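# Turn turntable so red tooth meets arrow, plunger seated

## Task

Rotate the turntable until its red tooth is aimed at the arrow and the plunger's pin has dropped all the way into its hole. The fixture must end upright on the deck, and neither hand may be touching it.

## Robot and tools

Robot: two arms in a physics simulation. left_arm carries a left hand and sits at (-0.019, +0.282, +0.017) m; right_arm carries a right hand and sits at (+0.012, -0.312, +0.010) m. Both bases are turned very slightly about z. Each hand has three fingers (index, middle, ring) and a thumb, 16 motors in all. A camera stand is fixed behind the arms.

Frame: every position, target and offset uses the scene frame. Its origin is at table-top height, halfway between the arms' nominal bases. +z is up, +x points out over the table, and +y points toward left_arm. Image left and right do not follow the arm names.

Hand point axes (right hand): +z runs along straight fingers toward the tips. +x runs across the palm away from the thumb; on the left hand +x points toward the thumb. +y points out of the palm face. The palm face is at y = -0.062 m. Straight fingertips reach about 0.12 m past the hand point. A rigid mast near the wrist on the palm side can strike objects. Fingertips carry rubber caps.

execute_actions(actions, cameras): actions is a list of actions run in order. Each action is a list of up to 15 rows, one row per 1/30 s step. An action lasts 0.5 s; if it has fewer rows, its last row is held. Each row is one flat list of 48 numbers in [-1, 1], always filled for both arms, in this order:
- 1-6: left_arm dx, dy, dz, rx, ry, rz.
- 7-22: the left hand's 16 motor goals.
- 23-24: left current_limit, then speed.
- 25-30: right_arm dx, dy, dz, rx, ry, rz.
- 31-46: the right hand's 16 motor goals.
- 47-48: right current_limit, then speed.

dx to rz are offsets, not poses, along the scene axes. They are measured from that arm's Hand target as it stood when the action began. Every row counts from that same start, not from the row before, so sending the same offset again moves the arm further. Scale: 1.0 means 0.6 m of translation or 180 degrees of rotation. rx, ry, rz form a single rotation vector, turning about the Hand target's position. If a translation is longer than 1.0, it is shortened along its direction. The controller keeps each commanded orientation within 40 degrees of the measured one. The arm may stop short of the target. A later all-zero action requests that target again; if the arm still rests short, send the remaining gap as a new offset. Very small moves may not start at all. The elbow sags under load, so aim higher when needed. Resting error of a few centimetres is normal and does not mean a contact. To stop pushing against something, command the target back past the hand point.

Motor goal order, for both hands: index_mcp, index_abd, index_pip, index_dip, middle_mcp, middle_abd, middle_pip, middle_dip, ring_mcp, ring_abd, ring_pip, ring_dip, thumb_cmc, thumb_axl, thumb_mcp, thumb_ipl. These are absolute goal angles, scaled linearly between the two stops of each hinge. Brackets give degrees at +1 and -1, then the value at which the hinge is straight:
- _mcp (-18,+128; 0.75)
- _abd (-60,+60; 0.00)
- _pip (-29,+108; 0.58)
- _dip (-21,+117; 0.70)
- thumb_cmc (-20,+120; 0.71)
- thumb_axl (-27,+140; 0.68)
- thumb_mcp (-69,+109; 0.23)
- thumb_ipl (-77,+108; 0.17)
Moving toward -1 bends a finger toward the palm and swings the thumb in front of it.

A 0 in a hand slot is a real goal, not a hold. To keep a hand as it is, send back its hand_goal, hand_current_limit and hand_speed.

current_limit maps -1 to 0 mA and +1 to 550 mA, with a minimum of 11 mA. speed sets the motor rate to (speed+1)/2 of 8.5 rad/s. Starting values are +0.4 and -0.6, and whatever was last sent stays in effect. A finger presses only while its goal lies past the object's surface.

cameras: a list of names, ["all"], or []. If left out, all cameras are shown for an empty actions list and none otherwise. An unknown name rejects the whole call. An empty actions list moves nothing and returns a full status report.

zoom_image(camera, region): camera is cam_high, cam_left_wrist or cam_right_wrist, and must appear in the latest images. region is [x0, y0, x1, y1] in pixels from the top-left corner, at most 504 by 504. All images are 896x504.

read_manual(section): returns licence texts only and does not move anything.

finished_scene(scene): ends the current scene for good; pass the current scene's number. The goal must still hold with no hand on the fixture.

Results: per arm, end_effector_position (m) and end_effector_quat_wxyz in the scene frame, the Hand target, and joint positions, velocities and torques. Torques include the arm's own weight, have offsets and noise, and wrap at ±28 N m for joints 3 and 4. Per hand: hand_goal, hand_measured, hand_current_ma, and hand_state (moving, goal, blocked or overload), plus the current limit and speed now set. Step readings list intermediate hand positions. Motor temperatures are also reported.

Cautions:
- A finger motor that stays at or above 495 mA for 5 s shuts down for 10 s.
- Arm motors heat up when holding loads, reaching far, or pushing against something they cannot move. A MOTOR HOT line appears at 85 °C; at 100 °C the arm goes limp for 30-60 s.
- Any arm stop discards hand commands sent during the stop.
- Keep the two hands from touching each other, and never close a hand on the other hand's fingers.
- Avoid slams, hard pushes, dropping parts, and letting parts fall or leave the table.
- Time spent thinking also passes in the simulation, and the robot holds its last command during it.

Each tool is called after "Emit:" as name(argument=value, ...) on one line, values as JSON.

## Session

Emit:
execute_actions(actions=[])

Scene clock: 0.00 s.
left_arm: end_effector_position=(+0.3870, -0.0926, +0.1319) hand_goal=(+0.754, +0.000, +0.576, +0.696, +0.754, +0.000, +0.576, +0.696, +0.754, +0.000, +0.576, +0.696, +0.714, +0.678, +0.226, +0.168) hand_measured=(+0.754, +0.000, +0.576, +0.696, +0.754, +0.000, +0.576, +0.696, +0.754, +0.000, +0.576, +0.696, +0.714, +0.678, +0.226, +0.168) hand_current_ma=(+0, +0, +0, +0, +0, +0, +0, +0, +0, +0, +0, +0, +0, +0, +0, +0) hand_state=(goal, goal, goal, goal, goal, goal, goal, goal, goal, goal, goal, goal, goal, goal, goal, goal) hand_current_limit=0.40 hand_speed=-0.60 end_effector_quat_wxyz=(+0.174, +0.202, +0.962, -0.064) | right_arm: end_effector_position=(+0.3092, -0.6047, +0.1994) hand_goal=(+0.754, +0.000, +0.576, +0.696, +0.754, +0.000, +0.576, +0.696, +0.754, +0.000, +0.576, +0.696, +0.714, +0.678, +0.226, +0.168) hand_measured=(+0.754, +0.000, +0.576, +0.696, +0.754, +0.000, +0.576, +0.696, +0.754, +0.000, +0.576, +0.696, +0.714, +0.678, +0.226, +0.168) hand_current_ma=(+0, +0, +0, +0, +0, +0, +0, +0, +0, +0, +0, +0, +0, +0, +0, +0) hand_state=(goal, goal, goal, goal, goal, goal, goal, goal, goal, goal, goal, goal, goal, goal, goal, goal) hand_current_limit=0.40 hand_speed=-0.60 end_effector_quat_wxyz=(+0.257, +0.929, +0.127, +0.236)
Joint positions: left_arm=[-0.875 1.759 1.41 -0.869 -0.123 -2.038] | right_arm=[-0.548 0.949 0.578 -0.492 0.081 0.7]
Joint velocities: within noise
Joint torques (N m): no reading
Motor temperatures (°C): left_arm=[30 30 31 26 29 32] | right_arm=[29 29 27 25 29 25]
Heat: left arm: hottest wrist roll 32 °C; right arm: hottest waist 29 °C.
Hand target: left_arm +0.3966, -0.1005, +0.1443; +0.189, +0.200, +0.959, -0.073 | right_arm +0.3194, -0.6099, +0.2242; +0.274, +0.919, +0.127, +0.253

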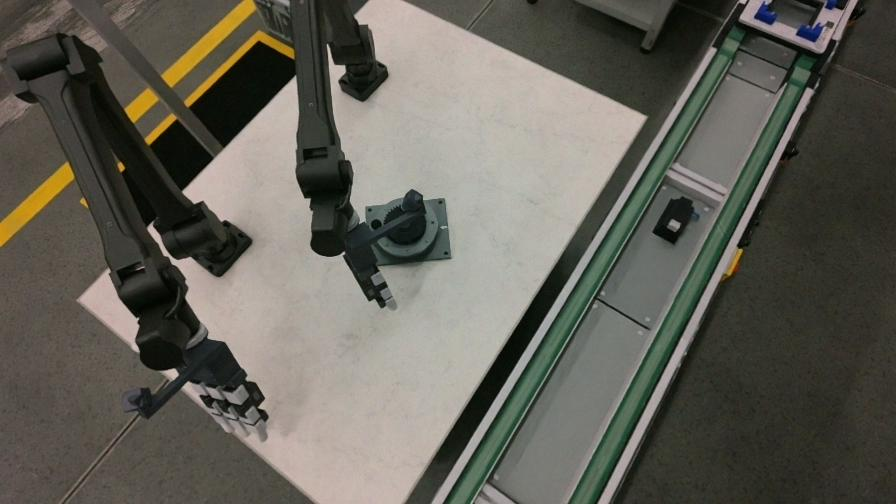

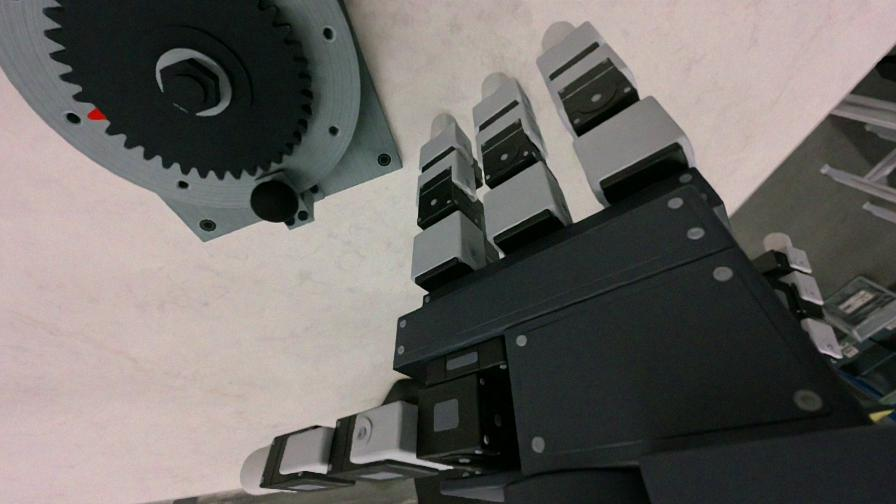

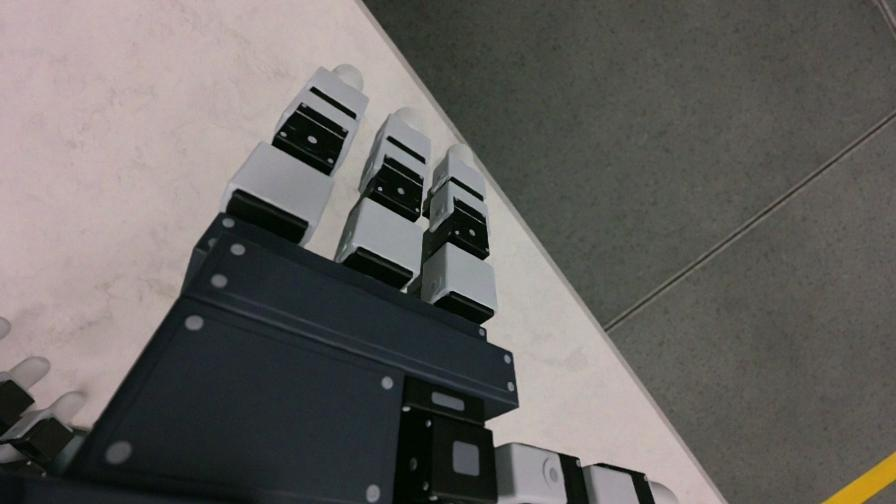

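Emit:
zoom_image(camera="cam_left_wrist", region=[0, 0, 420, 260])

Emit:
zoom_image(camera="cam_high", region=[340, 170, 480, 290])

Scaled by 1.200.

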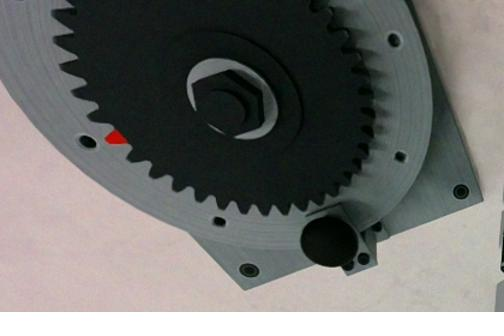

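Scaled by 3.600.

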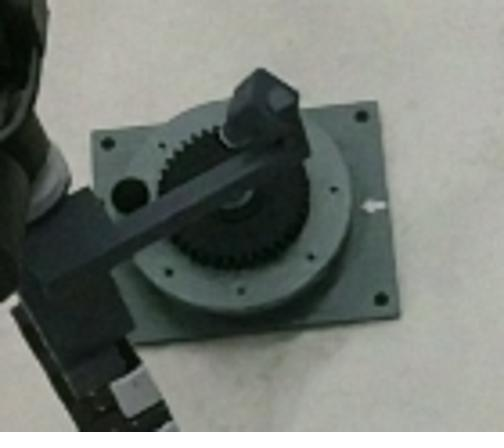

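Emit:
execute_actions(actions=[[[0,0,0.12,0,0,0,0.754,0,0.576,0.696,0.754,0,0.576,0.696,0.754,0,0.576,0.696,0.714,0.678,0.226,0.168,0.4,-0.6,0,0,0,0,0,0,0.754,0,0.576,0.696,0.754,0,0.576,0.696,0.754,0,0.576,0.696,0.714,0.678,0.226,0.168,0.4,-0.6]],[[-0.06,0,0.12,0,0,0,0.754,0,0.576,0.696,0.754,0,0.576,0.696,0.754,0,0.576,0.696,0.714,0.678,0.226,0.168,0.4,-0.6,0,0,0,0,0,0,0.754,0,0.576,0.696,0.754,0,0.576,0.696,0.754,0,0.576,0.696,0.714,0.678,0.226,0.168,0.4,-0.6]],[[-0.1,0.15,0,0,0,0,0.754,0,0.576,0.696,0.754,0,0.576,0.696,0.754,0,0.576,0.696,0.714,0.678,0.226,0.168,0.4,-0.6,0,0,0,0,0,0,0.754,0,0.576,0.696,0.754,0,0.576,0.696,0.754,0,0.576,0.696,0.714,0.678,0.226,0.168,0.4,-0.6]],[[-0.1,0.15,0,0,0,0,0.754,0,0.576,0.696,0.754,0,0.576,0.696,0.754,0,0.576,0.696,0.714,0.678,0.226,0.168,0.4,-0.6,0,0,0,0,0,0,0.754,0,0.576,0.696,0.754,0,0.576,0.696,0.754,0,0.576,0.696,0.714,0.678,0.226,0.168,0.4,-0.6]]], cameras=["all"])

Scene clock: 6.47 s.
left_arm: end_effector_position=(+0.2383, +0.0744, +0.2893) hand_goal=(+0.754, +0.000, +0.576, +0.696, +0.754, +0.000, +0.576, +0.696, +0.754, +0.000, +0.576, +0.696, +0.714, +0.678, +0.226, +0.168) hand_measured=(+0.754, +0.000, +0.576, +0.696, +0.754, +0.000, +0.576, +0.696, +0.754, +0.000, +0.576, +0.696, +0.714, +0.678, +0.222, +0.168) hand_current_ma=(-2, +1, +2, +0, -2, +0, +2, +0, -2, +1, +2, +0, +1, -2, -10, -1) hand_state=(goal, goal, goal, goal, goal, goal, goal, goal, goal, goal, goal, goal, goal, goal, goal, goal) hand_current_limit=0.40 hand_speed=-0.60 end_effector_quat_wxyz=(+0.192, +0.201, +0.957, -0.080) | right_arm: end_effector_position=(+0.3092, -0.6047, +0.1994) hand_goal=(+0.754, +0.000, +0.576, +0.696, +0.754, +0.000, +0.576, +0.696, +0.754, +0.000, +0.576, +0.696, +0.714, +0.678, +0.226, +0.168) hand_measured=(+0.756, +0.000, +0.576, +0.696, +0.756, +0.000, +0.576, +0.696, +0.756, +0.000, +0.576, +0.696, +0.716, +0.678, +0.224, +0.168) hand_current_ma=(+1, +0, +0, +0, +1, +0, +0, +0, +1, +0, +0, +0, +1, +0, -1, +0) hand_state=(goal, goal, goal, goal, goal, goal, goal, goal, goal, goal, goal, goal, goal, goal, goal, goal) hand_current_limit=0.40 hand_speed=-0.60 end_effector_quat_wxyz=(+0.257, +0.929, +0.127, +0.236)
Joint positions: left_arm=[-0.916 1.076 1.126 -1.224 -0.137 -2.073] | right_arm=[-0.548 0.949 0.578 -0.492 0.081 0.7]
Joint torques (N m): left_arm=[0.21 -7.3 11.3 0.17 -0.11 0.16] | right_arm=[2.43 -5.48 12.36 1.87 -0.03 -0.09]
Heat: left arm: hottest elbow 32 °C; right arm: hottest waist 29 °C.
Hand target: left_arm +0.2406, +0.0795, +0.2883; +0.189, +0.200, +0.959, -0.073 | right_arm +0.3194, -0.6099, +0.2242; +0.274, +0.919, +0.127, +0.253
Off the commanded pose: left_arm 0.006 m, 1 deg | right_arm 0.027 m, 3 deg.
Step readings (end_effector_position of left_arm | right_arm):
0: (+0.3870, -0.0926, +0.1319) | (+0.3092, -0.6047, +0.1994)
1: (+0.3868, -0.0923, +0.1319) | (+0.3092, -0.6047, +0.1994)
2: (+0.3861, -0.0915, +0.1328) | (+0.3092, -0.6047, +0.1994)
4: (+0.3820, -0.0862, +0.1373) | (+0.3092, -0.6047, +0.1994)
8: (+0.3795, -0.0831, +0.1562) | (+0.3092, -0.6047, +0.1994)
15: (+0.3852, -0.0904, +0.1918) | (+0.3092, -0.6047, +0.1994)
16: (+0.3854, -0.0906, +0.1943) | (+0.3092, -0.6047, +0.1994)
17: (+0.3845, -0.0890, +0.1965) | (+0.3092, -0.6047, +0.1994)
19: (+0.3782, -0.0830, +0.2044) | (+0.3092, -0.6047, +0.1994)
23: (+0.3661, -0.0780, +0.2278) | (+0.3092, -0.6047, +0.1994)
30: (+0.3560, -0.0904, +0.2660) | (+0.3092, -0.6047, +0.1994)
31: (+0.3552, -0.0907, +0.2681) | (+0.3092, -0.6047, +0.1994)
32: (+0.3536, -0.0887, +0.2688) | (+0.3092, -0.6047, +0.1994)
34: (+0.3425, -0.0719, +0.2640) | (+0.3092, -0.6047, +0.1994)
38: (+0.3110, -0.0282, +0.2645) | (+0.3092, -0.6047, +0.1994)
45: (+0.3001, -0.0118, +0.2939) | (+0.3092, -0.6047, +0.1994)
46: (+0.2992, -0.0107, +0.2945) | (+0.3092, -0.6047, +0.1994)
47: (+0.2975, -0.0083, +0.2927) | (+0.3092, -0.6047, +0.1994)
49: (+0.2824, +0.0115, +0.2812) | (+0.3092, -0.6047, +0.1994)
53: (+0.2499, +0.0567, +0.2677) | (+0.3092, -0.6047, +0.1994)
60: (+0.2389, +0.0737, +0.2895) | (+0.3092, -0.6047, +0.1994)

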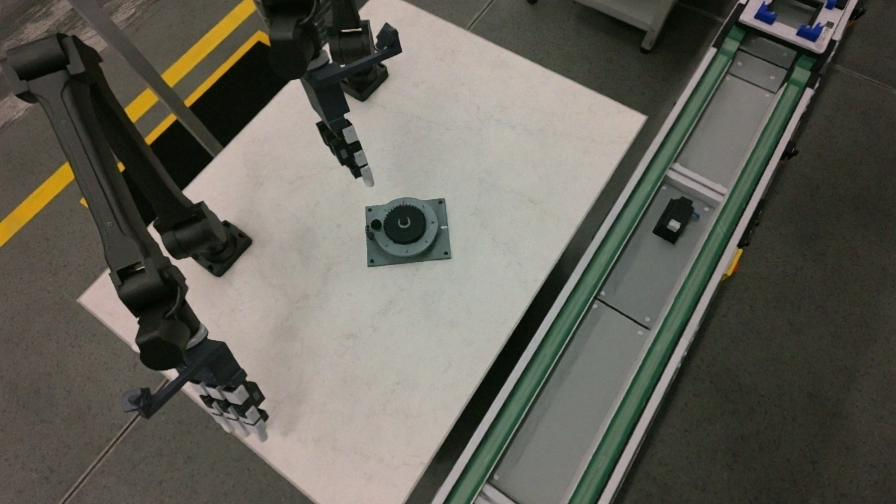

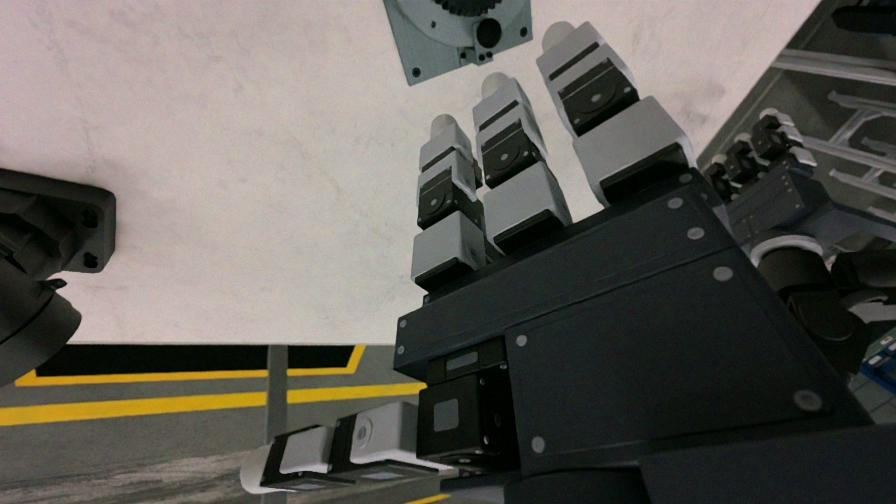

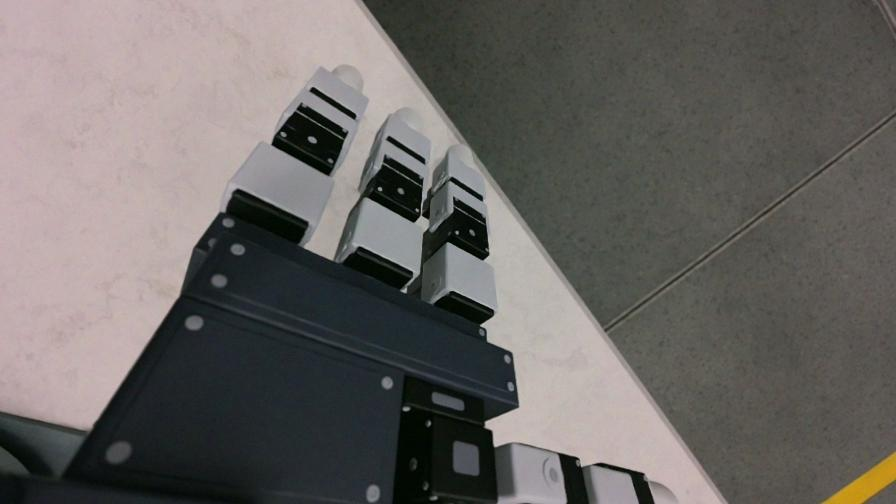

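Emit:
zoom_image(camera="cam_high", region=[355, 185, 465, 275])

Emit:
zoom_image(camera="cam_left_wrist", region=[370, 0, 560, 110])

Scaled by 4.582.

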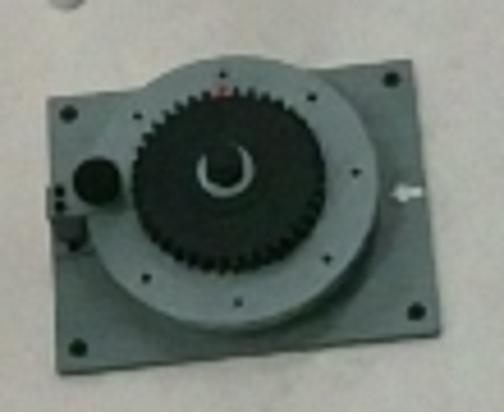

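Scaled by 2.653.

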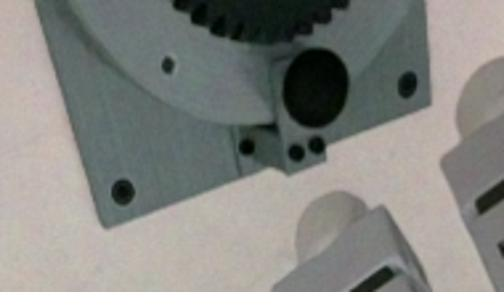

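Emit:
execute_actions(actions=[[[-0.02,-0.04,0,0,0,-0.15,0.754,0,0.576,0.696,0.754,0,0.576,0.696,0.754,0,0.576,0.696,0.714,0.678,0.226,0.168,0.4,-0.6,0,0,0.1,0,0,0,0.754,0,0.576,0.696,0.754,0,0.576,0.696,0.754,0,0.576,0.696,0.714,0.678,0.226,0.168,0.4,-0.6]],[[-0.02,-0.04,0,-0.1305,-0.1037,0,0.754,0,0.576,0.696,0.754,0,0.576,0.696,0.754,0,0.576,0.696,0.714,0.678,0.226,0.168,0.4,-0.6,0,0.1,0,0,0,0,0.754,0,0.576,0.696,0.754,0,0.576,0.696,0.754,0,0.576,0.696,0.714,0.678,0.226,0.168,0.4,-0.6]],[[-0.02,-0.05,0,-0.1305,-0.1037,0,0.754,0,0.576,0.696,0.754,0,0.576,0.696,0.754,0,0.576,0.696,0.714,0.678,0.226,0.168,0.4,-0.6,0,0.1,0,0,0,0,0.754,0,0.576,0.696,0.754,0,0.576,0.696,0.754,0,0.576,0.696,0.714,0.678,0.226,0.168,0.4,-0.6]]], cameras=["all"])

Scene clock: 23.60 s.
left_arm: end_effector_position=(+0.2046, +0.0060, +0.2850) hand_goal=(+0.754, +0.000, +0.576, +0.696, +0.754, +0.000, +0.576, +0.696, +0.754, +0.000, +0.576, +0.696, +0.714, +0.678, +0.226, +0.168) hand_measured=(+0.752, +0.002, +0.576, +0.696, +0.752, +0.002, +0.576, +0.696, +0.752, +0.002, +0.576, +0.696, +0.714, +0.678, +0.224, +0.168) hand_current_ma=(-5, +3, +1, +0, -4, +3, +1, +0, -5, +3, +1, +0, +1, -2, -8, -1) hand_state=(goal, goal, goal, goal, goal, goal, goal, goal, goal, goal, goal, goal, goal, goal, goal, goal) hand_current_limit=0.40 hand_speed=-0.60 end_effector_quat_wxyz=(+0.572, +0.331, +0.681, -0.315) | right_arm: end_effector_position=(+0.3156, -0.4924, +0.2729) hand_goal=(+0.754, +0.000, +0.576, +0.696, +0.754, +0.000, +0.576, +0.696, +0.754, +0.000, +0.576, +0.696, +0.714, +0.678, +0.226, +0.168) hand_measured=(+0.758, +0.000, +0.576, +0.696, +0.758, +0.000, +0.576, +0.696, +0.758, +0.000, +0.576, +0.696, +0.718, +0.678, +0.224, +0.168) hand_current_ma=(+2, +0, +0, +0, +2, +0, +0, +0, +2, +0, +0, +0, +2, +0, -2, +0) hand_state=(goal, goal, goal, goal, goal, goal, goal, goal, goal, goal, goal, goal, goal, goal, goal, goal) hand_current_limit=0.40 hand_speed=-0.60 end_effector_quat_wxyz=(+0.271, +0.922, +0.128, +0.245)
Joint positions: left_arm=[-1.24 0.598 0.419 0.025 -0.307 -1.668] | right_arm=[-0.093 0.776 0.684 -0.82 0.383 1.047]
Joint torques (N m): left_arm=[-1.96 -1.14 12.25 3.25 -0.26 0.29] | right_arm=[2.96 -3.31 11.73 1.21 0.49 0.01]
Motor temperatures (°C): left_arm=[30 30 33 26 28 32] | right_arm=[29 29 33 25 29 25]
Heat: left arm: hottest elbow 33 °C; right arm: hottest elbow 33 °C.
Hand target: left_arm +0.2046, +0.0015, +0.2883; +0.583, +0.333, +0.670, -0.316 | right_arm +0.3194, -0.4899, +0.2842; +0.274, +0.919, +0.127, +0.253
Off the commanded pose: left_arm 0.006 m, 2 deg | right_arm 0.012 m, 1 deg.
Step readings (end_effector_position of left_arm | right_arm):
0: (+0.2383, +0.0744, +0.2893) | (+0.3092, -0.6047, +0.1994)
1: (+0.2384, +0.0742, +0.2893) | (+0.3090, -0.6045, +0.1997)
2: (+0.2386, +0.0726, +0.2881) | (+0.3081, -0.6040, +0.1996)
4: (+0.2354, +0.0689, +0.2836) | (+0.3040, -0.6014, +0.2016)
8: (+0.2240, +0.0585, +0.2776) | (+0.3024, -0.6003, +0.2236)
15: (+0.2256, +0.0524, +0.2846) | (+0.3075, -0.6036, +0.2510)
16: (+0.2261, +0.0517, +0.2847) | (+0.3066, -0.6037, +0.2505)
17: (+0.2279, +0.0497, +0.2829) | (+0.3049, -0.6030, +0.2509)
19: (+0.2305, +0.0471, +0.2771) | (+0.3052, -0.5937, +0.2543)
23: (+0.2165, +0.0472, +0.2760) | (+0.3191, -0.5611, +0.2664)
30: (+0.2152, +0.0379, +0.2922) | (+0.3166, -0.5502, +0.2691)
31: (+0.2158, +0.0373, +0.2911) | (+0.3155, -0.5505, +0.2690)
32: (+0.2187, +0.0344, +0.2896) | (+0.3127, -0.5507, +0.2694)
34: (+0.2191, +0.0284, +0.2850) | (+0.3125, -0.5400, +0.2721)
38: (+0.2030, +0.0192, +0.2735) | (+0.3241, -0.5030, +0.2762)
45: (+0.2020, +0.0102, +0.2814) | (+0.3196, -0.4913, +0.2746)

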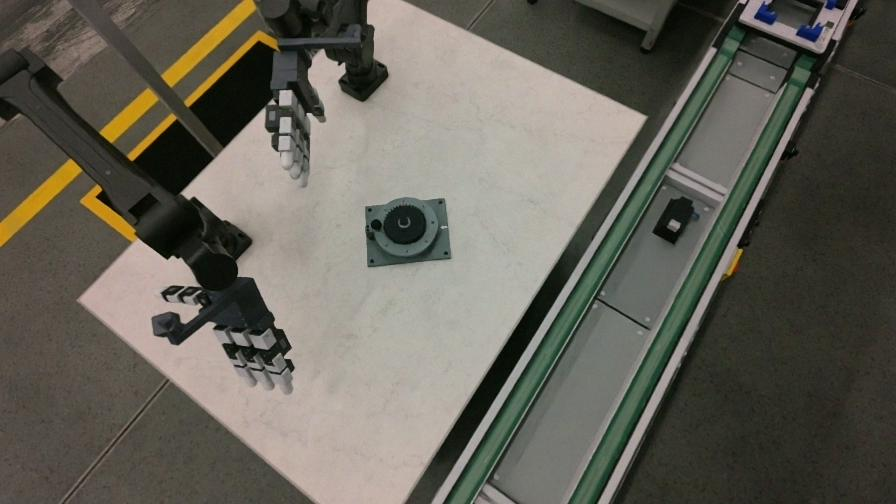

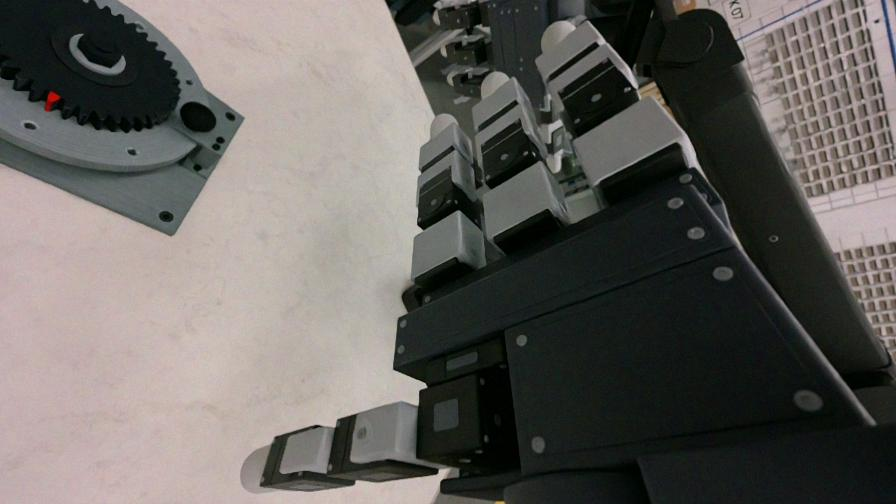

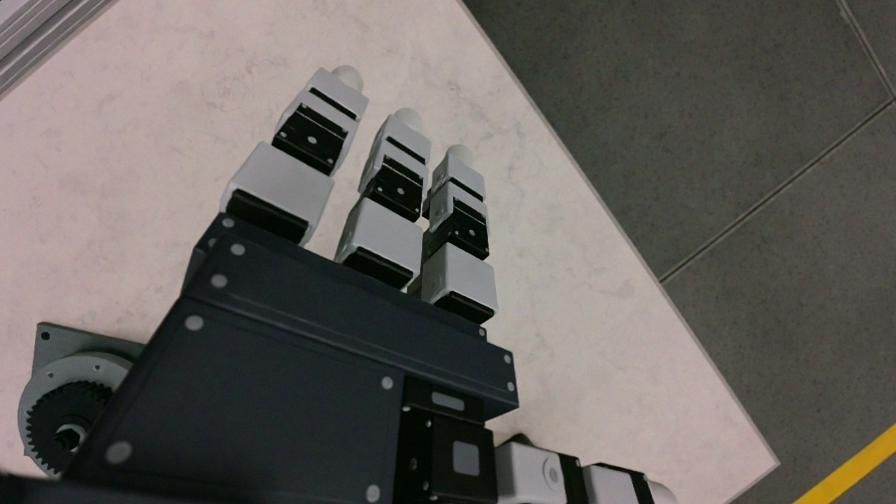

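Emit:
zoom_image(camera="cam_left_wrist", region=[0, 0, 260, 240])

Scaled by 1.938.

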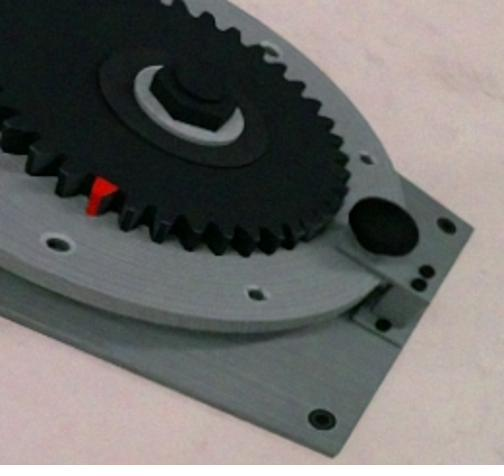

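Emit:
execute_actions(actions=[[[0,0,0,0,0,0,0.754,0,0.576,0.696,0.754,0,0.576,0.696,0.754,0,0.576,0.696,-0.571,0.678,-0.28,-0.318,0.4,-0.3,0,0,0,0,0,0,0.754,0,0.576,0.696,0.754,0,0.576,0.696,0.754,0,0.576,0.696,0.714,0.678,0.226,0.168,0.4,-0.6]],[[0.02,-0.06,-0.08,0,0,0,0.754,0,0.576,0.696,0.754,0,0.576,0.696,0.754,0,0.576,0.696,-0.571,0.678,-0.28,-0.318,0.4,-0.3,0,0,0,0,0,0,0.754,0,0.576,0.696,0.754,0,0.576,0.696,0.754,0,0.576,0.696,0.714,0.678,0.226,0.168,0.4,-0.6]],[[0.02,-0.06,-0.08,-0.0275,-0.022,0,0.754,0,0.576,0.696,0.754,0,0.576,0.696,0.754,0,0.576,0.696,-0.571,0.678,-0.28,-0.318,0.4,-0.3,0,0,0,0,0,0,0.754,0,0.576,0.696,0.754,0,0.576,0.696,0.754,0,0.576,0.696,0.714,0.678,0.226,0.168,0.4,-0.6]],[[0.015,-0.05,-0.07,0,0,0,0.754,0,0.576,0.696,0.754,0,0.576,0.696,0.754,0,0.576,0.696,-0.571,0.678,-0.28,-0.318,0.4,-0.3,0,0,0,0,0,0,0.754,0,0.576,0.696,0.754,0,0.576,0.696,0.754,0,0.576,0.696,0.714,0.678,0.226,0.168,0.4,-0.6]]], cameras=["all"])

Scene clock: 28.27 s.
left_arm: end_effector_position=(+0.2325, -0.0843, +0.1324) hand_goal=(+0.754, +0.000, +0.576, +0.696, +0.754, +0.000, +0.576, +0.696, +0.754, +0.000, +0.576, +0.696, -0.570, +0.678, -0.280, -0.318) hand_measured=(+0.752, +0.002, +0.576, +0.696, +0.752, +0.002, +0.576, +0.696, +0.752, +0.002, +0.576, +0.696, -0.558, +0.680, -0.278, -0.316) hand_current_ma=(-4, +5, +1, +0, -4, +5, +1, +0, -4, +6, +1, +0, +38, +6, +5, +6) hand_state=(goal, goal, goal, goal, goal, goal, goal, goal, goal, goal, goal, goal, goal, goal, goal, goal) hand_current_limit=0.40 hand_speed=-0.30 end_effector_quat_wxyz=(+0.602, +0.329, +0.653, -0.323) | right_arm: end_effector_position=(+0.3153, -0.4926, +0.2730) hand_goal=(+0.754, +0.000, +0.576, +0.696, +0.754, +0.000, +0.576, +0.696, +0.754, +0.000, +0.576, +0.696, +0.714, +0.678, +0.226, +0.168) hand_measured=(+0.758, +0.000, +0.576, +0.696, +0.758, +0.000, +0.576, +0.696, +0.758, +0.000, +0.576, +0.696, +0.718, +0.678, +0.224, +0.168) hand_current_ma=(+2, +0, +0, +0, +2, +0, +0, +0, +2, +0, +0, +0, +2, +0, -2, +0) hand_state=(goal, goal, goal, goal, goal, goal, goal, goal, goal, goal, goal, goal, goal, goal, goal, goal) hand_current_limit=0.40 hand_speed=-0.60 end_effector_quat_wxyz=(+0.271, +0.922, +0.127, +0.245)
Joint positions: left_arm=[-1.246 1.52 0.331 1.117 -0.313 -1.619] | right_arm=[-0.093 0.776 0.684 -0.82 0.385 1.049]
Joint torques (N m): left_arm=[-1.38 -8.82 9.62 3.26 -0.22 0.35] | right_arm=[2.78 -3.37 11.74 0.95 0.47 0.03]
Heat: left arm: hottest elbow 33 °C; right arm: hottest elbow 34 °C.
Hand target: left_arm +0.2376, -0.1005, +0.1503; +0.620, +0.318, +0.635, -0.333 | right_arm +0.3194, -0.4899, +0.2842; +0.274, +0.919, +0.127, +0.253
Off the commanded pose: left_arm 0.025 m, 3 deg | right_arm 0.012 m, 1 deg.
Step readings (end_effector_position of left_arm | right_arm):
0: (+0.2046, +0.0060, +0.2850) | (+0.3156, -0.4924, +0.2729)
1: (+0.2046, +0.0060, +0.2850) | (+0.3156, -0.4924, +0.2729)
2: (+0.2048, +0.0061, +0.2853) | (+0.3156, -0.4924, +0.2729)
4: (+0.2050, +0.0056, +0.2862) | (+0.3156, -0.4924, +0.2729)
8: (+0.2054, +0.0045, +0.2867) | (+0.3153, -0.4926, +0.2730)
15: (+0.2056, +0.0042, +0.2869) | (+0.3153, -0.4926, +0.2730)
16: (+0.2057, +0.0044, +0.2867) | (+0.3153, -0.4926, +0.2730)
17: (+0.2061, +0.0033, +0.2865) | (+0.3153, -0.4926, +0.2730)
19: (+0.2082, -0.0026, +0.2819) | (+0.3153, -0.4926, +0.2730)
23: (+0.2122, -0.0170, +0.2482) | (+0.3153, -0.4926, +0.2730)
30: (+0.2145, -0.0279, +0.2250) | (+0.3153, -0.4926, +0.2730)
31: (+0.2147, -0.0287, +0.2267) | (+0.3153, -0.4926, +0.2730)
32: (+0.2155, -0.0312, +0.2292) | (+0.3153, -0.4926, +0.2730)
34: (+0.2181, -0.0402, +0.2294) | (+0.3153, -0.4926, +0.2730)
38: (+0.2225, -0.0574, +0.2024) | (+0.3153, -0.4926, +0.2730)
45: (+0.2251, -0.0660, +0.1776) | (+0.3153, -0.4926, +0.2730)
46: (+0.2256, -0.0667, +0.1794) | (+0.3153, -0.4926, +0.2730)
47: (+0.2262, -0.0684, +0.1800) | (+0.3153, -0.4926, +0.2730)
49: (+0.2283, -0.0724, +0.1740) | (+0.3153, -0.4926, +0.2730)
53: (+0.2291, -0.0779, +0.1359) | (+0.3153, -0.4926, +0.2730)
60: (+0.2307, -0.0801, +0.1236) | (+0.3153, -0.4926, +0.2730)

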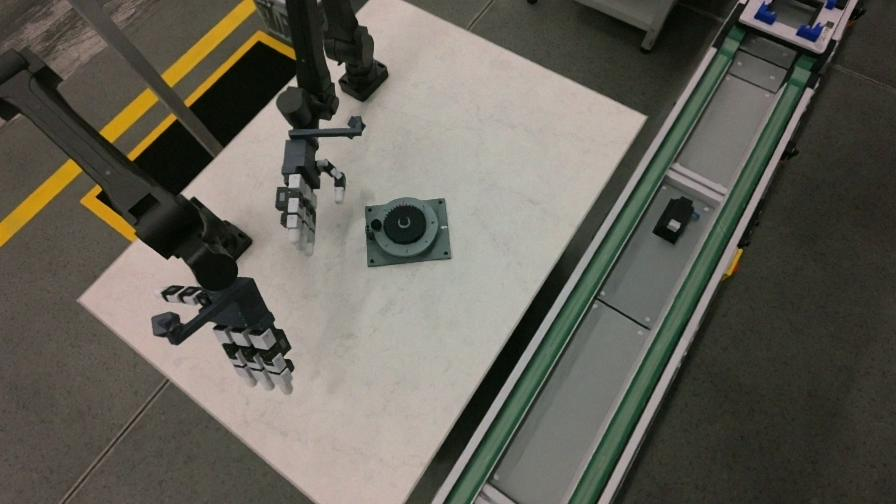

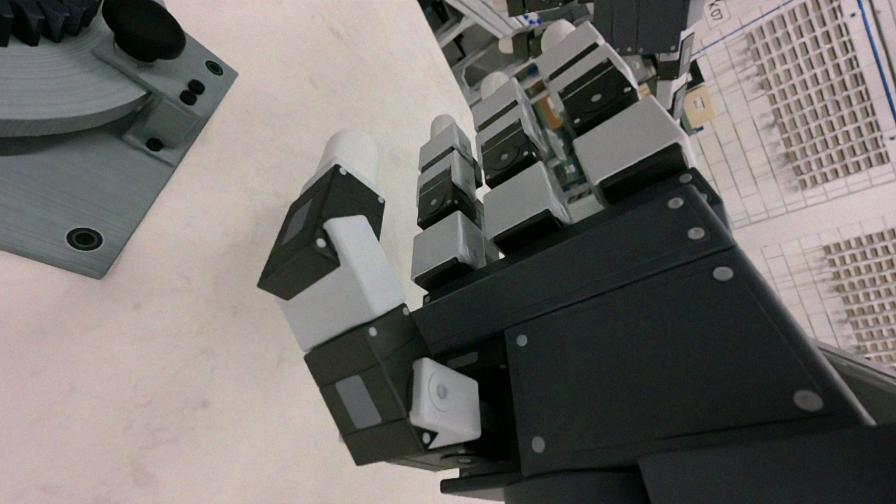

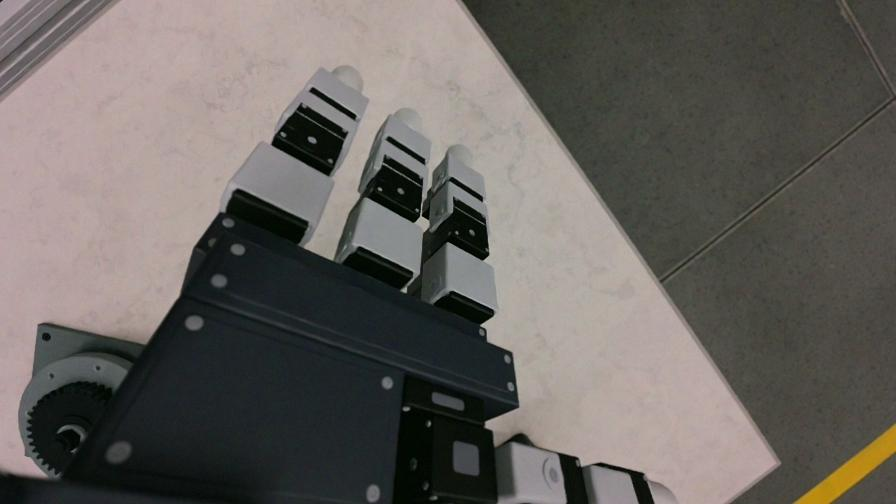

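Emit:
zoom_image(camera="cam_left_wrist", region=[0, 0, 252, 290])

Scaled by 1.738.

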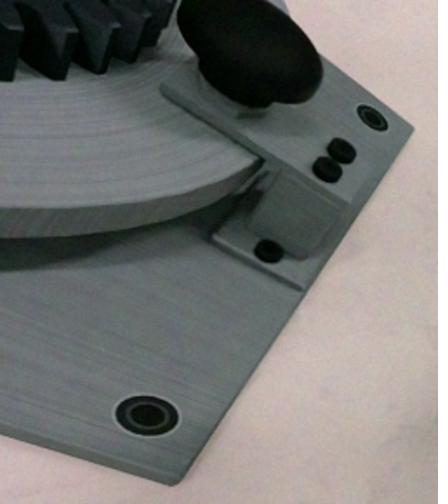

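Emit:
execute_actions(actions=[[[0,0,0,0,0,0,0.959,0,-0.227,0.044,0.754,0,0.576,0.696,0.754,0,0.576,0.696,-0.571,0.75,0.001,-0.243,0.4,-0.3,0,0,0,0,0,0,0.754,0,0.576,0.696,0.754,0,0.576,0.696,0.754,0,0.576,0.696,0.714,0.678,0.226,0.168,0.4,-0.6]],[[0.03,-0.018,-0.05,0,0,0,0.959,0,-0.227,0.044,0.754,0,0.576,0.696,0.754,0,0.576,0.696,-0.571,0.75,0.001,-0.243,0.4,-0.3,0,0,0,0,0,0,0.754,0,0.576,0.696,0.754,0,0.576,0.696,0.754,0,0.576,0.696,0.714,0.678,0.226,0.168,0.4,-0.6]]], cameras=["all"])

Scene clock: 37.73 s.
left_arm: end_effector_position=(+0.2459, -0.0999, +0.1052) hand_goal=(+0.960, +0.000, -0.226, +0.044, +0.754, +0.000, +0.576, +0.696, +0.754, +0.000, +0.576, +0.696, -0.570, +0.750, +0.002, -0.242) hand_measured=(+0.958, +0.002, -0.224, +0.046, +0.752, +0.002, +0.576, +0.696, +0.752, +0.002, +0.576, +0.696, -0.558, +0.750, +0.000, -0.244) hand_current_ma=(-5, +5, +7, +6, -3, +5, +1, +0, -4, +6, +1, +0, +37, +1, -7, -5) hand_state=(goal, goal, goal, goal, goal, goal, goal, goal, goal, goal, goal, goal, goal, goal, goal, goal) hand_current_limit=0.40 hand_speed=-0.30 end_effector_quat_wxyz=(+0.601, +0.330, +0.650, -0.327) | right_arm: end_effector_position=(+0.3153, -0.4926, +0.2730) hand_goal=(+0.754, +0.000, +0.576, +0.696, +0.754, +0.000, +0.576, +0.696, +0.754, +0.000, +0.576, +0.696, +0.714, +0.678, +0.226, +0.168) hand_measured=(+0.758, +0.000, +0.576, +0.696, +0.758, +0.000, +0.576, +0.696, +0.758, +0.000, +0.576, +0.696, +0.718, +0.678, +0.224, +0.168) hand_current_ma=(+2, +0, +0, +0, +2, +0, +0, +0, +2, +0, +0, +0, +2, +0, -2, +0) hand_state=(goal, goal, goal, goal, goal, goal, goal, goal, goal, goal, goal, goal, goal, goal, goal, goal) hand_current_limit=0.40 hand_speed=-0.60 end_effector_quat_wxyz=(+0.271, +0.922, +0.127, +0.245)
Joint positions: left_arm=[-1.215 1.685 0.374 1.245 -0.275 -1.618] | right_arm=[-0.093 0.776 0.684 -0.82 0.385 1.049]
Joint torques (N m): left_arm=[0.15 -10.4 8.06 3.28 0.12 0.36] | right_arm=[3.08 -3.08 11.82 1.01 0.45 0.05]
Heat: left arm: hottest elbow 33 °C; right arm: hottest elbow 35 °C.
Hand target: left_arm +0.2556, -0.1113, +0.1203; +0.620, +0.318, +0.635, -0.333 | right_arm +0.3194, -0.4899, +0.2842; +0.274, +0.919, +0.127, +0.253
Off the commanded pose: left_arm 0.021 m, 3 deg | right_arm 0.012 m, 1 deg.
Step readings (end_effector_position of left_arm | right_arm):
0: (+0.2325, -0.0843, +0.1324) | (+0.3153, -0.4926, +0.2730)
1: (+0.2325, -0.0843, +0.1324) | (+0.3153, -0.4926, +0.2730)
2: (+0.2325, -0.0843, +0.1324) | (+0.3153, -0.4926, +0.2730)
4: (+0.2325, -0.0843, +0.1324) | (+0.3153, -0.4926, +0.2730)
8: (+0.2330, -0.0839, +0.1324) | (+0.3153, -0.4926, +0.2730)
15: (+0.2330, -0.0839, +0.1324) | (+0.3153, -0.4926, +0.2730)
16: (+0.2331, -0.0839, +0.1321) | (+0.3153, -0.4926, +0.2730)
17: (+0.2334, -0.0849, +0.1322) | (+0.3153, -0.4926, +0.2730)
19: (+0.2343, -0.0902, +0.1282) | (+0.3153, -0.4926, +0.2730)
23: (+0.2399, -0.0999, +0.1090) | (+0.3153, -0.4926, +0.2730)
30: (+0.2461, -0.0978, +0.1028) | (+0.3153, -0.4926, +0.2730)

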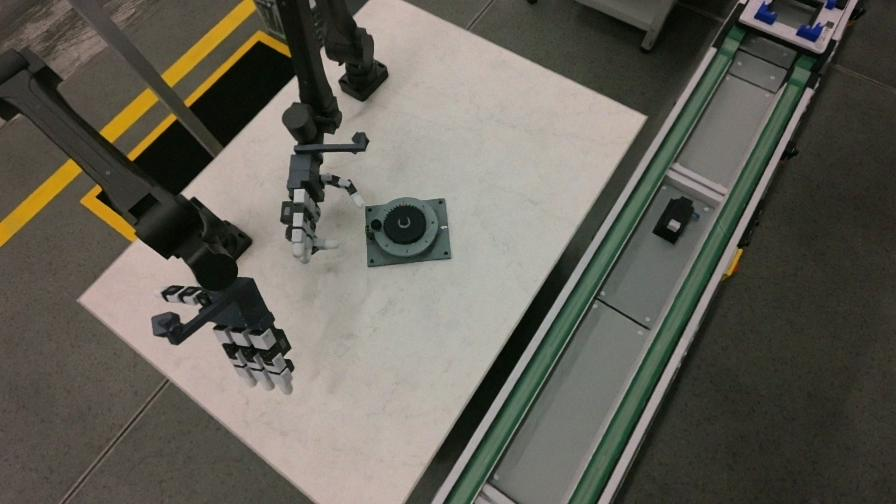

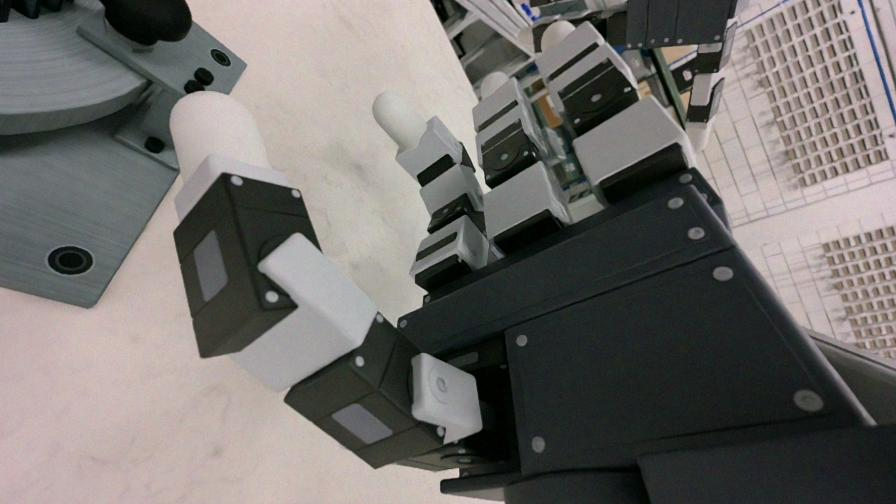

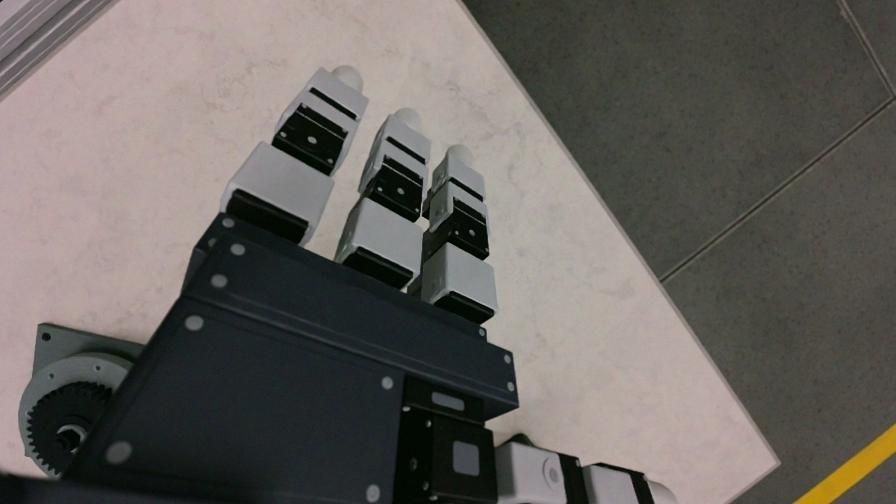

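Emit:
execute_actions(actions=[[[0,0,-0.012,0,0,0,0.959,0,-0.227,0.044,0.754,0,0.576,0.696,0.754,0,0.576,0.696,-0.571,0.75,0.17,-0.643,0.4,-0.3,0,0,0,0,0,0,0.754,0,0.576,0.696,0.754,0,0.576,0.696,0.754,0,0.576,0.696,0.714,0.678,0.226,0.168,0.4,-0.6]],[[0.0546,0.0383,-0.01,0,0,0,0.959,0,-0.227,0.044,0.754,0,0.576,0.696,0.754,0,0.576,0.696,-0.571,0.75,0.17,-0.643,0.4,-0.3,0,0,0,0,0,0,0.754,0,0.576,0.696,0.754,0,0.576,0.696,0.754,0,0.576,0.696,0.714,0.678,0.226,0.168,0.4,-0.6]]], cameras=["cam_left_wrist","cam_high"])

Scene clock: 40.43 s.
left_arm: end_effector_position=(+0.2820, -0.0857, +0.1007) hand_goal=(+0.960, +0.000, -0.226, +0.044, +0.754, +0.000, +0.576, +0.696, +0.754, +0.000, +0.576, +0.696, -0.570, +0.750, +0.170, -0.642) hand_measured=(+0.960, +0.002, -0.224, +0.046, +0.754, +0.002, +0.576, +0.696, +0.754, +0.002, +0.576, +0.696, -0.558, +0.750, +0.168, -0.640) hand_current_ma=(-2, +5, +6, +6, -1, +5, +1, +0, -1, +6, +1, +0, +37, +1, -6, +5) hand_state=(goal, goal, goal, goal, goal, goal, goal, goal, goal, goal, goal, goal, goal, goal, goal, goal) hand_current_limit=0.40 hand_speed=-0.30 end_effector_quat_wxyz=(+0.607, +0.322, +0.645, -0.334) | right_arm: end_effector_position=(+0.3153, -0.4926, +0.2730) hand_goal=(+0.754, +0.000, +0.576, +0.696, +0.754, +0.000, +0.576, +0.696, +0.754, +0.000, +0.576, +0.696, +0.714, +0.678, +0.226, +0.168) hand_measured=(+0.758, +0.000, +0.576, +0.696, +0.758, +0.000, +0.576, +0.696, +0.758, +0.000, +0.576, +0.696, +0.718, +0.678, +0.224, +0.168) hand_current_ma=(+2, +0, +0, +0, +2, +0, +0, +0, +2, +0, +0, +0, +2, +0, -2, +0) hand_state=(goal, goal, goal, goal, goal, goal, goal, goal, goal, goal, goal, goal, goal, goal, goal, goal) hand_current_limit=0.40 hand_speed=-0.60 end_effector_quat_wxyz=(+0.271, +0.922, +0.127, +0.245)
Joint positions: left_arm=[-1.088 1.731 0.374 1.317 -0.149 -1.616] | right_arm=[-0.093 0.776 0.684 -0.82 0.385 1.049]
Joint torques (N m): left_arm=[-0.21 -10.11 5.78 3.32 0.1 0.35] | right_arm=[3.19 -3.31 11.85 1.21 0.47 -0.01]
Heat: left arm: hottest elbow 33 °C; right arm: hottest elbow 36 °C.
Hand target: left_arm +0.2883, -0.0884, +0.1071; +0.620, +0.318, +0.635, -0.333 | right_arm +0.3194, -0.4899, +0.2842; +0.274, +0.919, +0.127, +0.253
Off the commanded pose: left_arm 0.009 m, 2 deg | right_arm 0.012 m, 1 deg.
Step readings (end_effector_position of left_arm | right_arm):
0: (+0.2459, -0.0999, +0.1052) | (+0.3153, -0.4926, +0.2730)
1: (+0.2459, -0.0999, +0.1052) | (+0.3153, -0.4926, +0.2730)
2: (+0.2459, -0.1000, +0.1052) | (+0.3153, -0.4926, +0.2730)
4: (+0.2460, -0.1002, +0.1055) | (+0.3153, -0.4926, +0.2730)
8: (+0.2460, -0.1001, +0.1017) | (+0.3153, -0.4926, +0.2730)
15: (+0.2459, -0.0999, +0.0994) | (+0.3153, -0.4926, +0.2730)
16: (+0.2458, -0.1002, +0.0997) | (+0.3153, -0.4926, +0.2730)
17: (+0.2459, -0.1019, +0.1003) | (+0.3153, -0.4926, +0.2730)
19: (+0.2519, -0.1033, +0.1016) | (+0.3153, -0.4926, +0.2730)
23: (+0.2761, -0.0889, +0.1034) | (+0.3153, -0.4926, +0.2730)
30: (+0.2841, -0.0835, +0.1004) | (+0.3153, -0.4926, +0.2730)
Images, in order (width x height): cam_high 896x504, cam_left_wrist 896x504.

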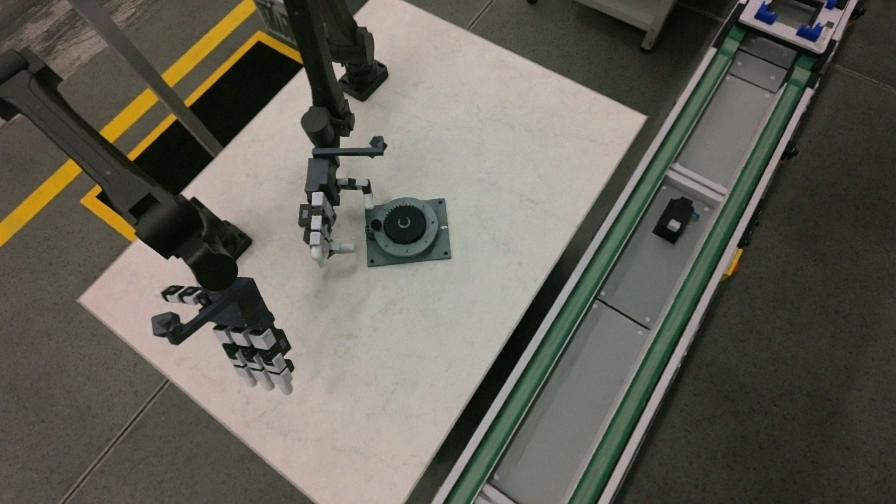

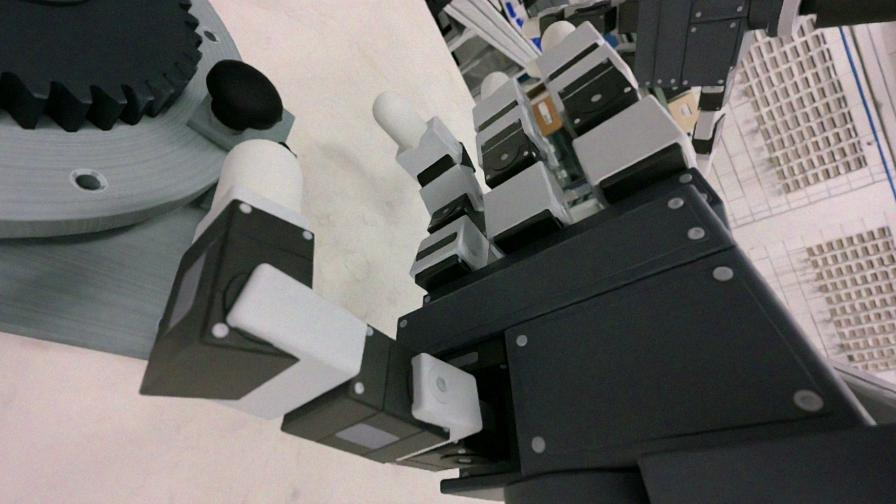

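Emit:
execute_actions(actions=[[[0.0303,0.0457,0,0,0,0,0.959,0,-0.227,0.044,0.754,0,0.576,0.696,0.754,0,0.576,0.696,-0.571,0.75,0.17,-0.643,0.4,-0.3,0,0,0,0,0,0,0.754,0,0.576,0.696,0.754,0,0.576,0.696,0.754,0,0.576,0.696,0.714,0.678,0.226,0.168,0.4,-0.6]]], cameras=["cam_left_wrist","cam_high"])

Scene clock: 42.53 s.
left_arm: end_effector_position=(+0.3013, -0.0653, +0.0988) hand_goal=(+0.960, +0.000, -0.226, +0.044, +0.754, +0.000, +0.576, +0.696, +0.754, +0.000, +0.576, +0.696, -0.570, +0.750, +0.170, -0.642) hand_measured=(+0.960, +0.002, -0.224, +0.046, +0.754, +0.002, +0.576, +0.696, +0.754, +0.002, +0.576, +0.696, -0.558, +0.750, +0.168, -0.640) hand_current_ma=(-2, +5, +5, +6, -2, +5, +1, +0, -2, +6, +1, +0, +37, +1, -5, +5) hand_state=(goal, goal, goal, goal, goal, goal, goal, goal, goal, goal, goal, goal, goal, goal, goal, goal) hand_current_limit=0.40 hand_speed=-0.30 end_effector_quat_wxyz=(+0.606, +0.322, +0.645, -0.337) | right_arm: end_effector_position=(+0.3153, -0.4926, +0.2730) hand_goal=(+0.754, +0.000, +0.576, +0.696, +0.754, +0.000, +0.576, +0.696, +0.754, +0.000, +0.576, +0.696, +0.714, +0.678, +0.226, +0.168) hand_measured=(+0.758, +0.000, +0.576, +0.696, +0.758, +0.000, +0.576, +0.696, +0.758, +0.000, +0.576, +0.696, +0.718, +0.678, +0.224, +0.168) hand_current_ma=(+2, +0, +0, +0, +2, +0, +0, +0, +2, +0, +0, +0, +2, +0, -2, +0) hand_state=(goal, goal, goal, goal, goal, goal, goal, goal, goal, goal, goal, goal, goal, goal, goal, goal) hand_current_limit=0.40 hand_speed=-0.60 end_effector_quat_wxyz=(+0.271, +0.922, +0.127, +0.245)
Joint positions: left_arm=[-0.996 1.731 0.35 1.343 -0.053 -1.616] | right_arm=[-0.093 0.776 0.684 -0.82 0.385 1.049]
Joint torques (N m): left_arm=[-0.03 -11.11 4.08 3.34 0.13 0.35] | right_arm=[3.78 -3.19 11.89 1.11 0.44 0.03]
Heat: left arm: hottest elbow 33 °C; right arm: hottest elbow 36 °C.
Hand target: left_arm +0.3065, -0.0609, +0.1071; +0.620, +0.318, +0.635, -0.333 | right_arm +0.3194, -0.4899, +0.2842; +0.274, +0.919, +0.127, +0.253
Off the commanded pose: left_arm 0.011 m, 2 deg | right_arm 0.012 m, 1 deg.
Step readings (end_effector_position of left_arm | right_arm):
0: (+0.2820, -0.0857, +0.1007) | (+0.3153, -0.4926, +0.2730)
1: (+0.2820, -0.0857, +0.1007) | (+0.3153, -0.4926, +0.2730)
2: (+0.2819, -0.0871, +0.1010) | (+0.3153, -0.4926, +0.2730)
4: (+0.2847, -0.0871, +0.1017) | (+0.3153, -0.4926, +0.2730)
8: (+0.2988, -0.0693, +0.0993) | (+0.3153, -0.4926, +0.2730)
15: (+0.3045, -0.0617, +0.0985) | (+0.3153, -0.4926, +0.2730)
Images, in order (width x height): cam_high 896x504, cam_left_wrist 896x504.

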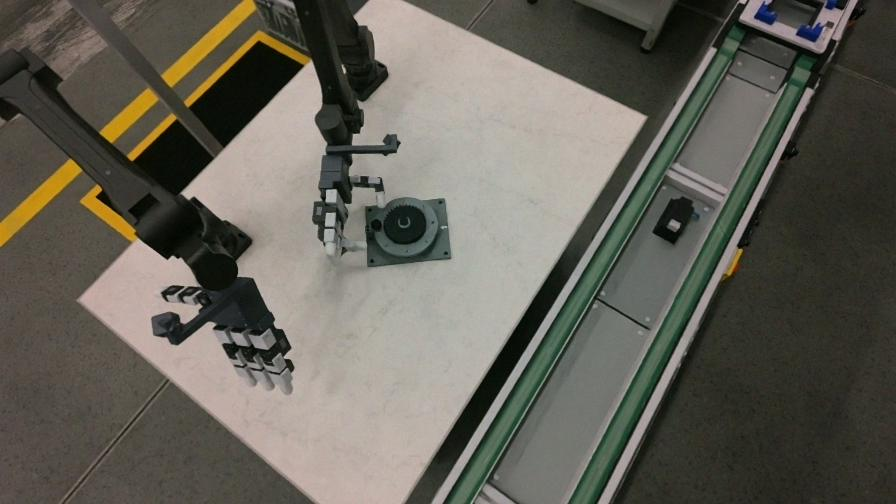

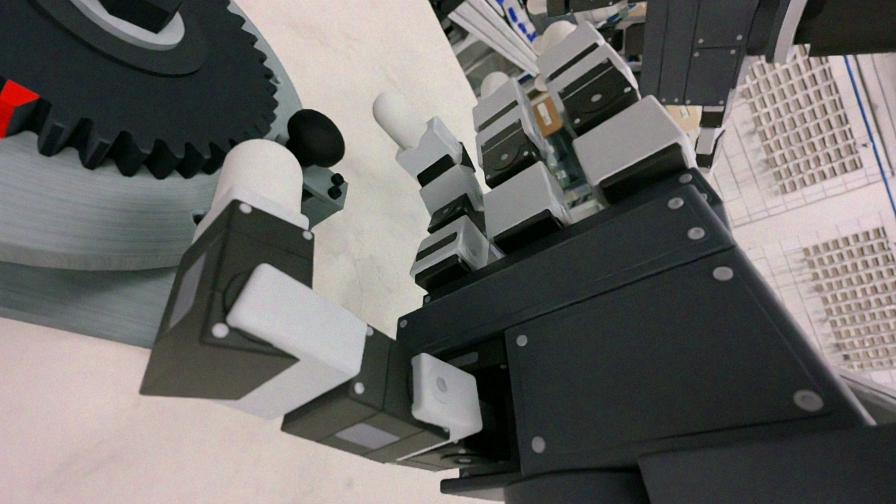

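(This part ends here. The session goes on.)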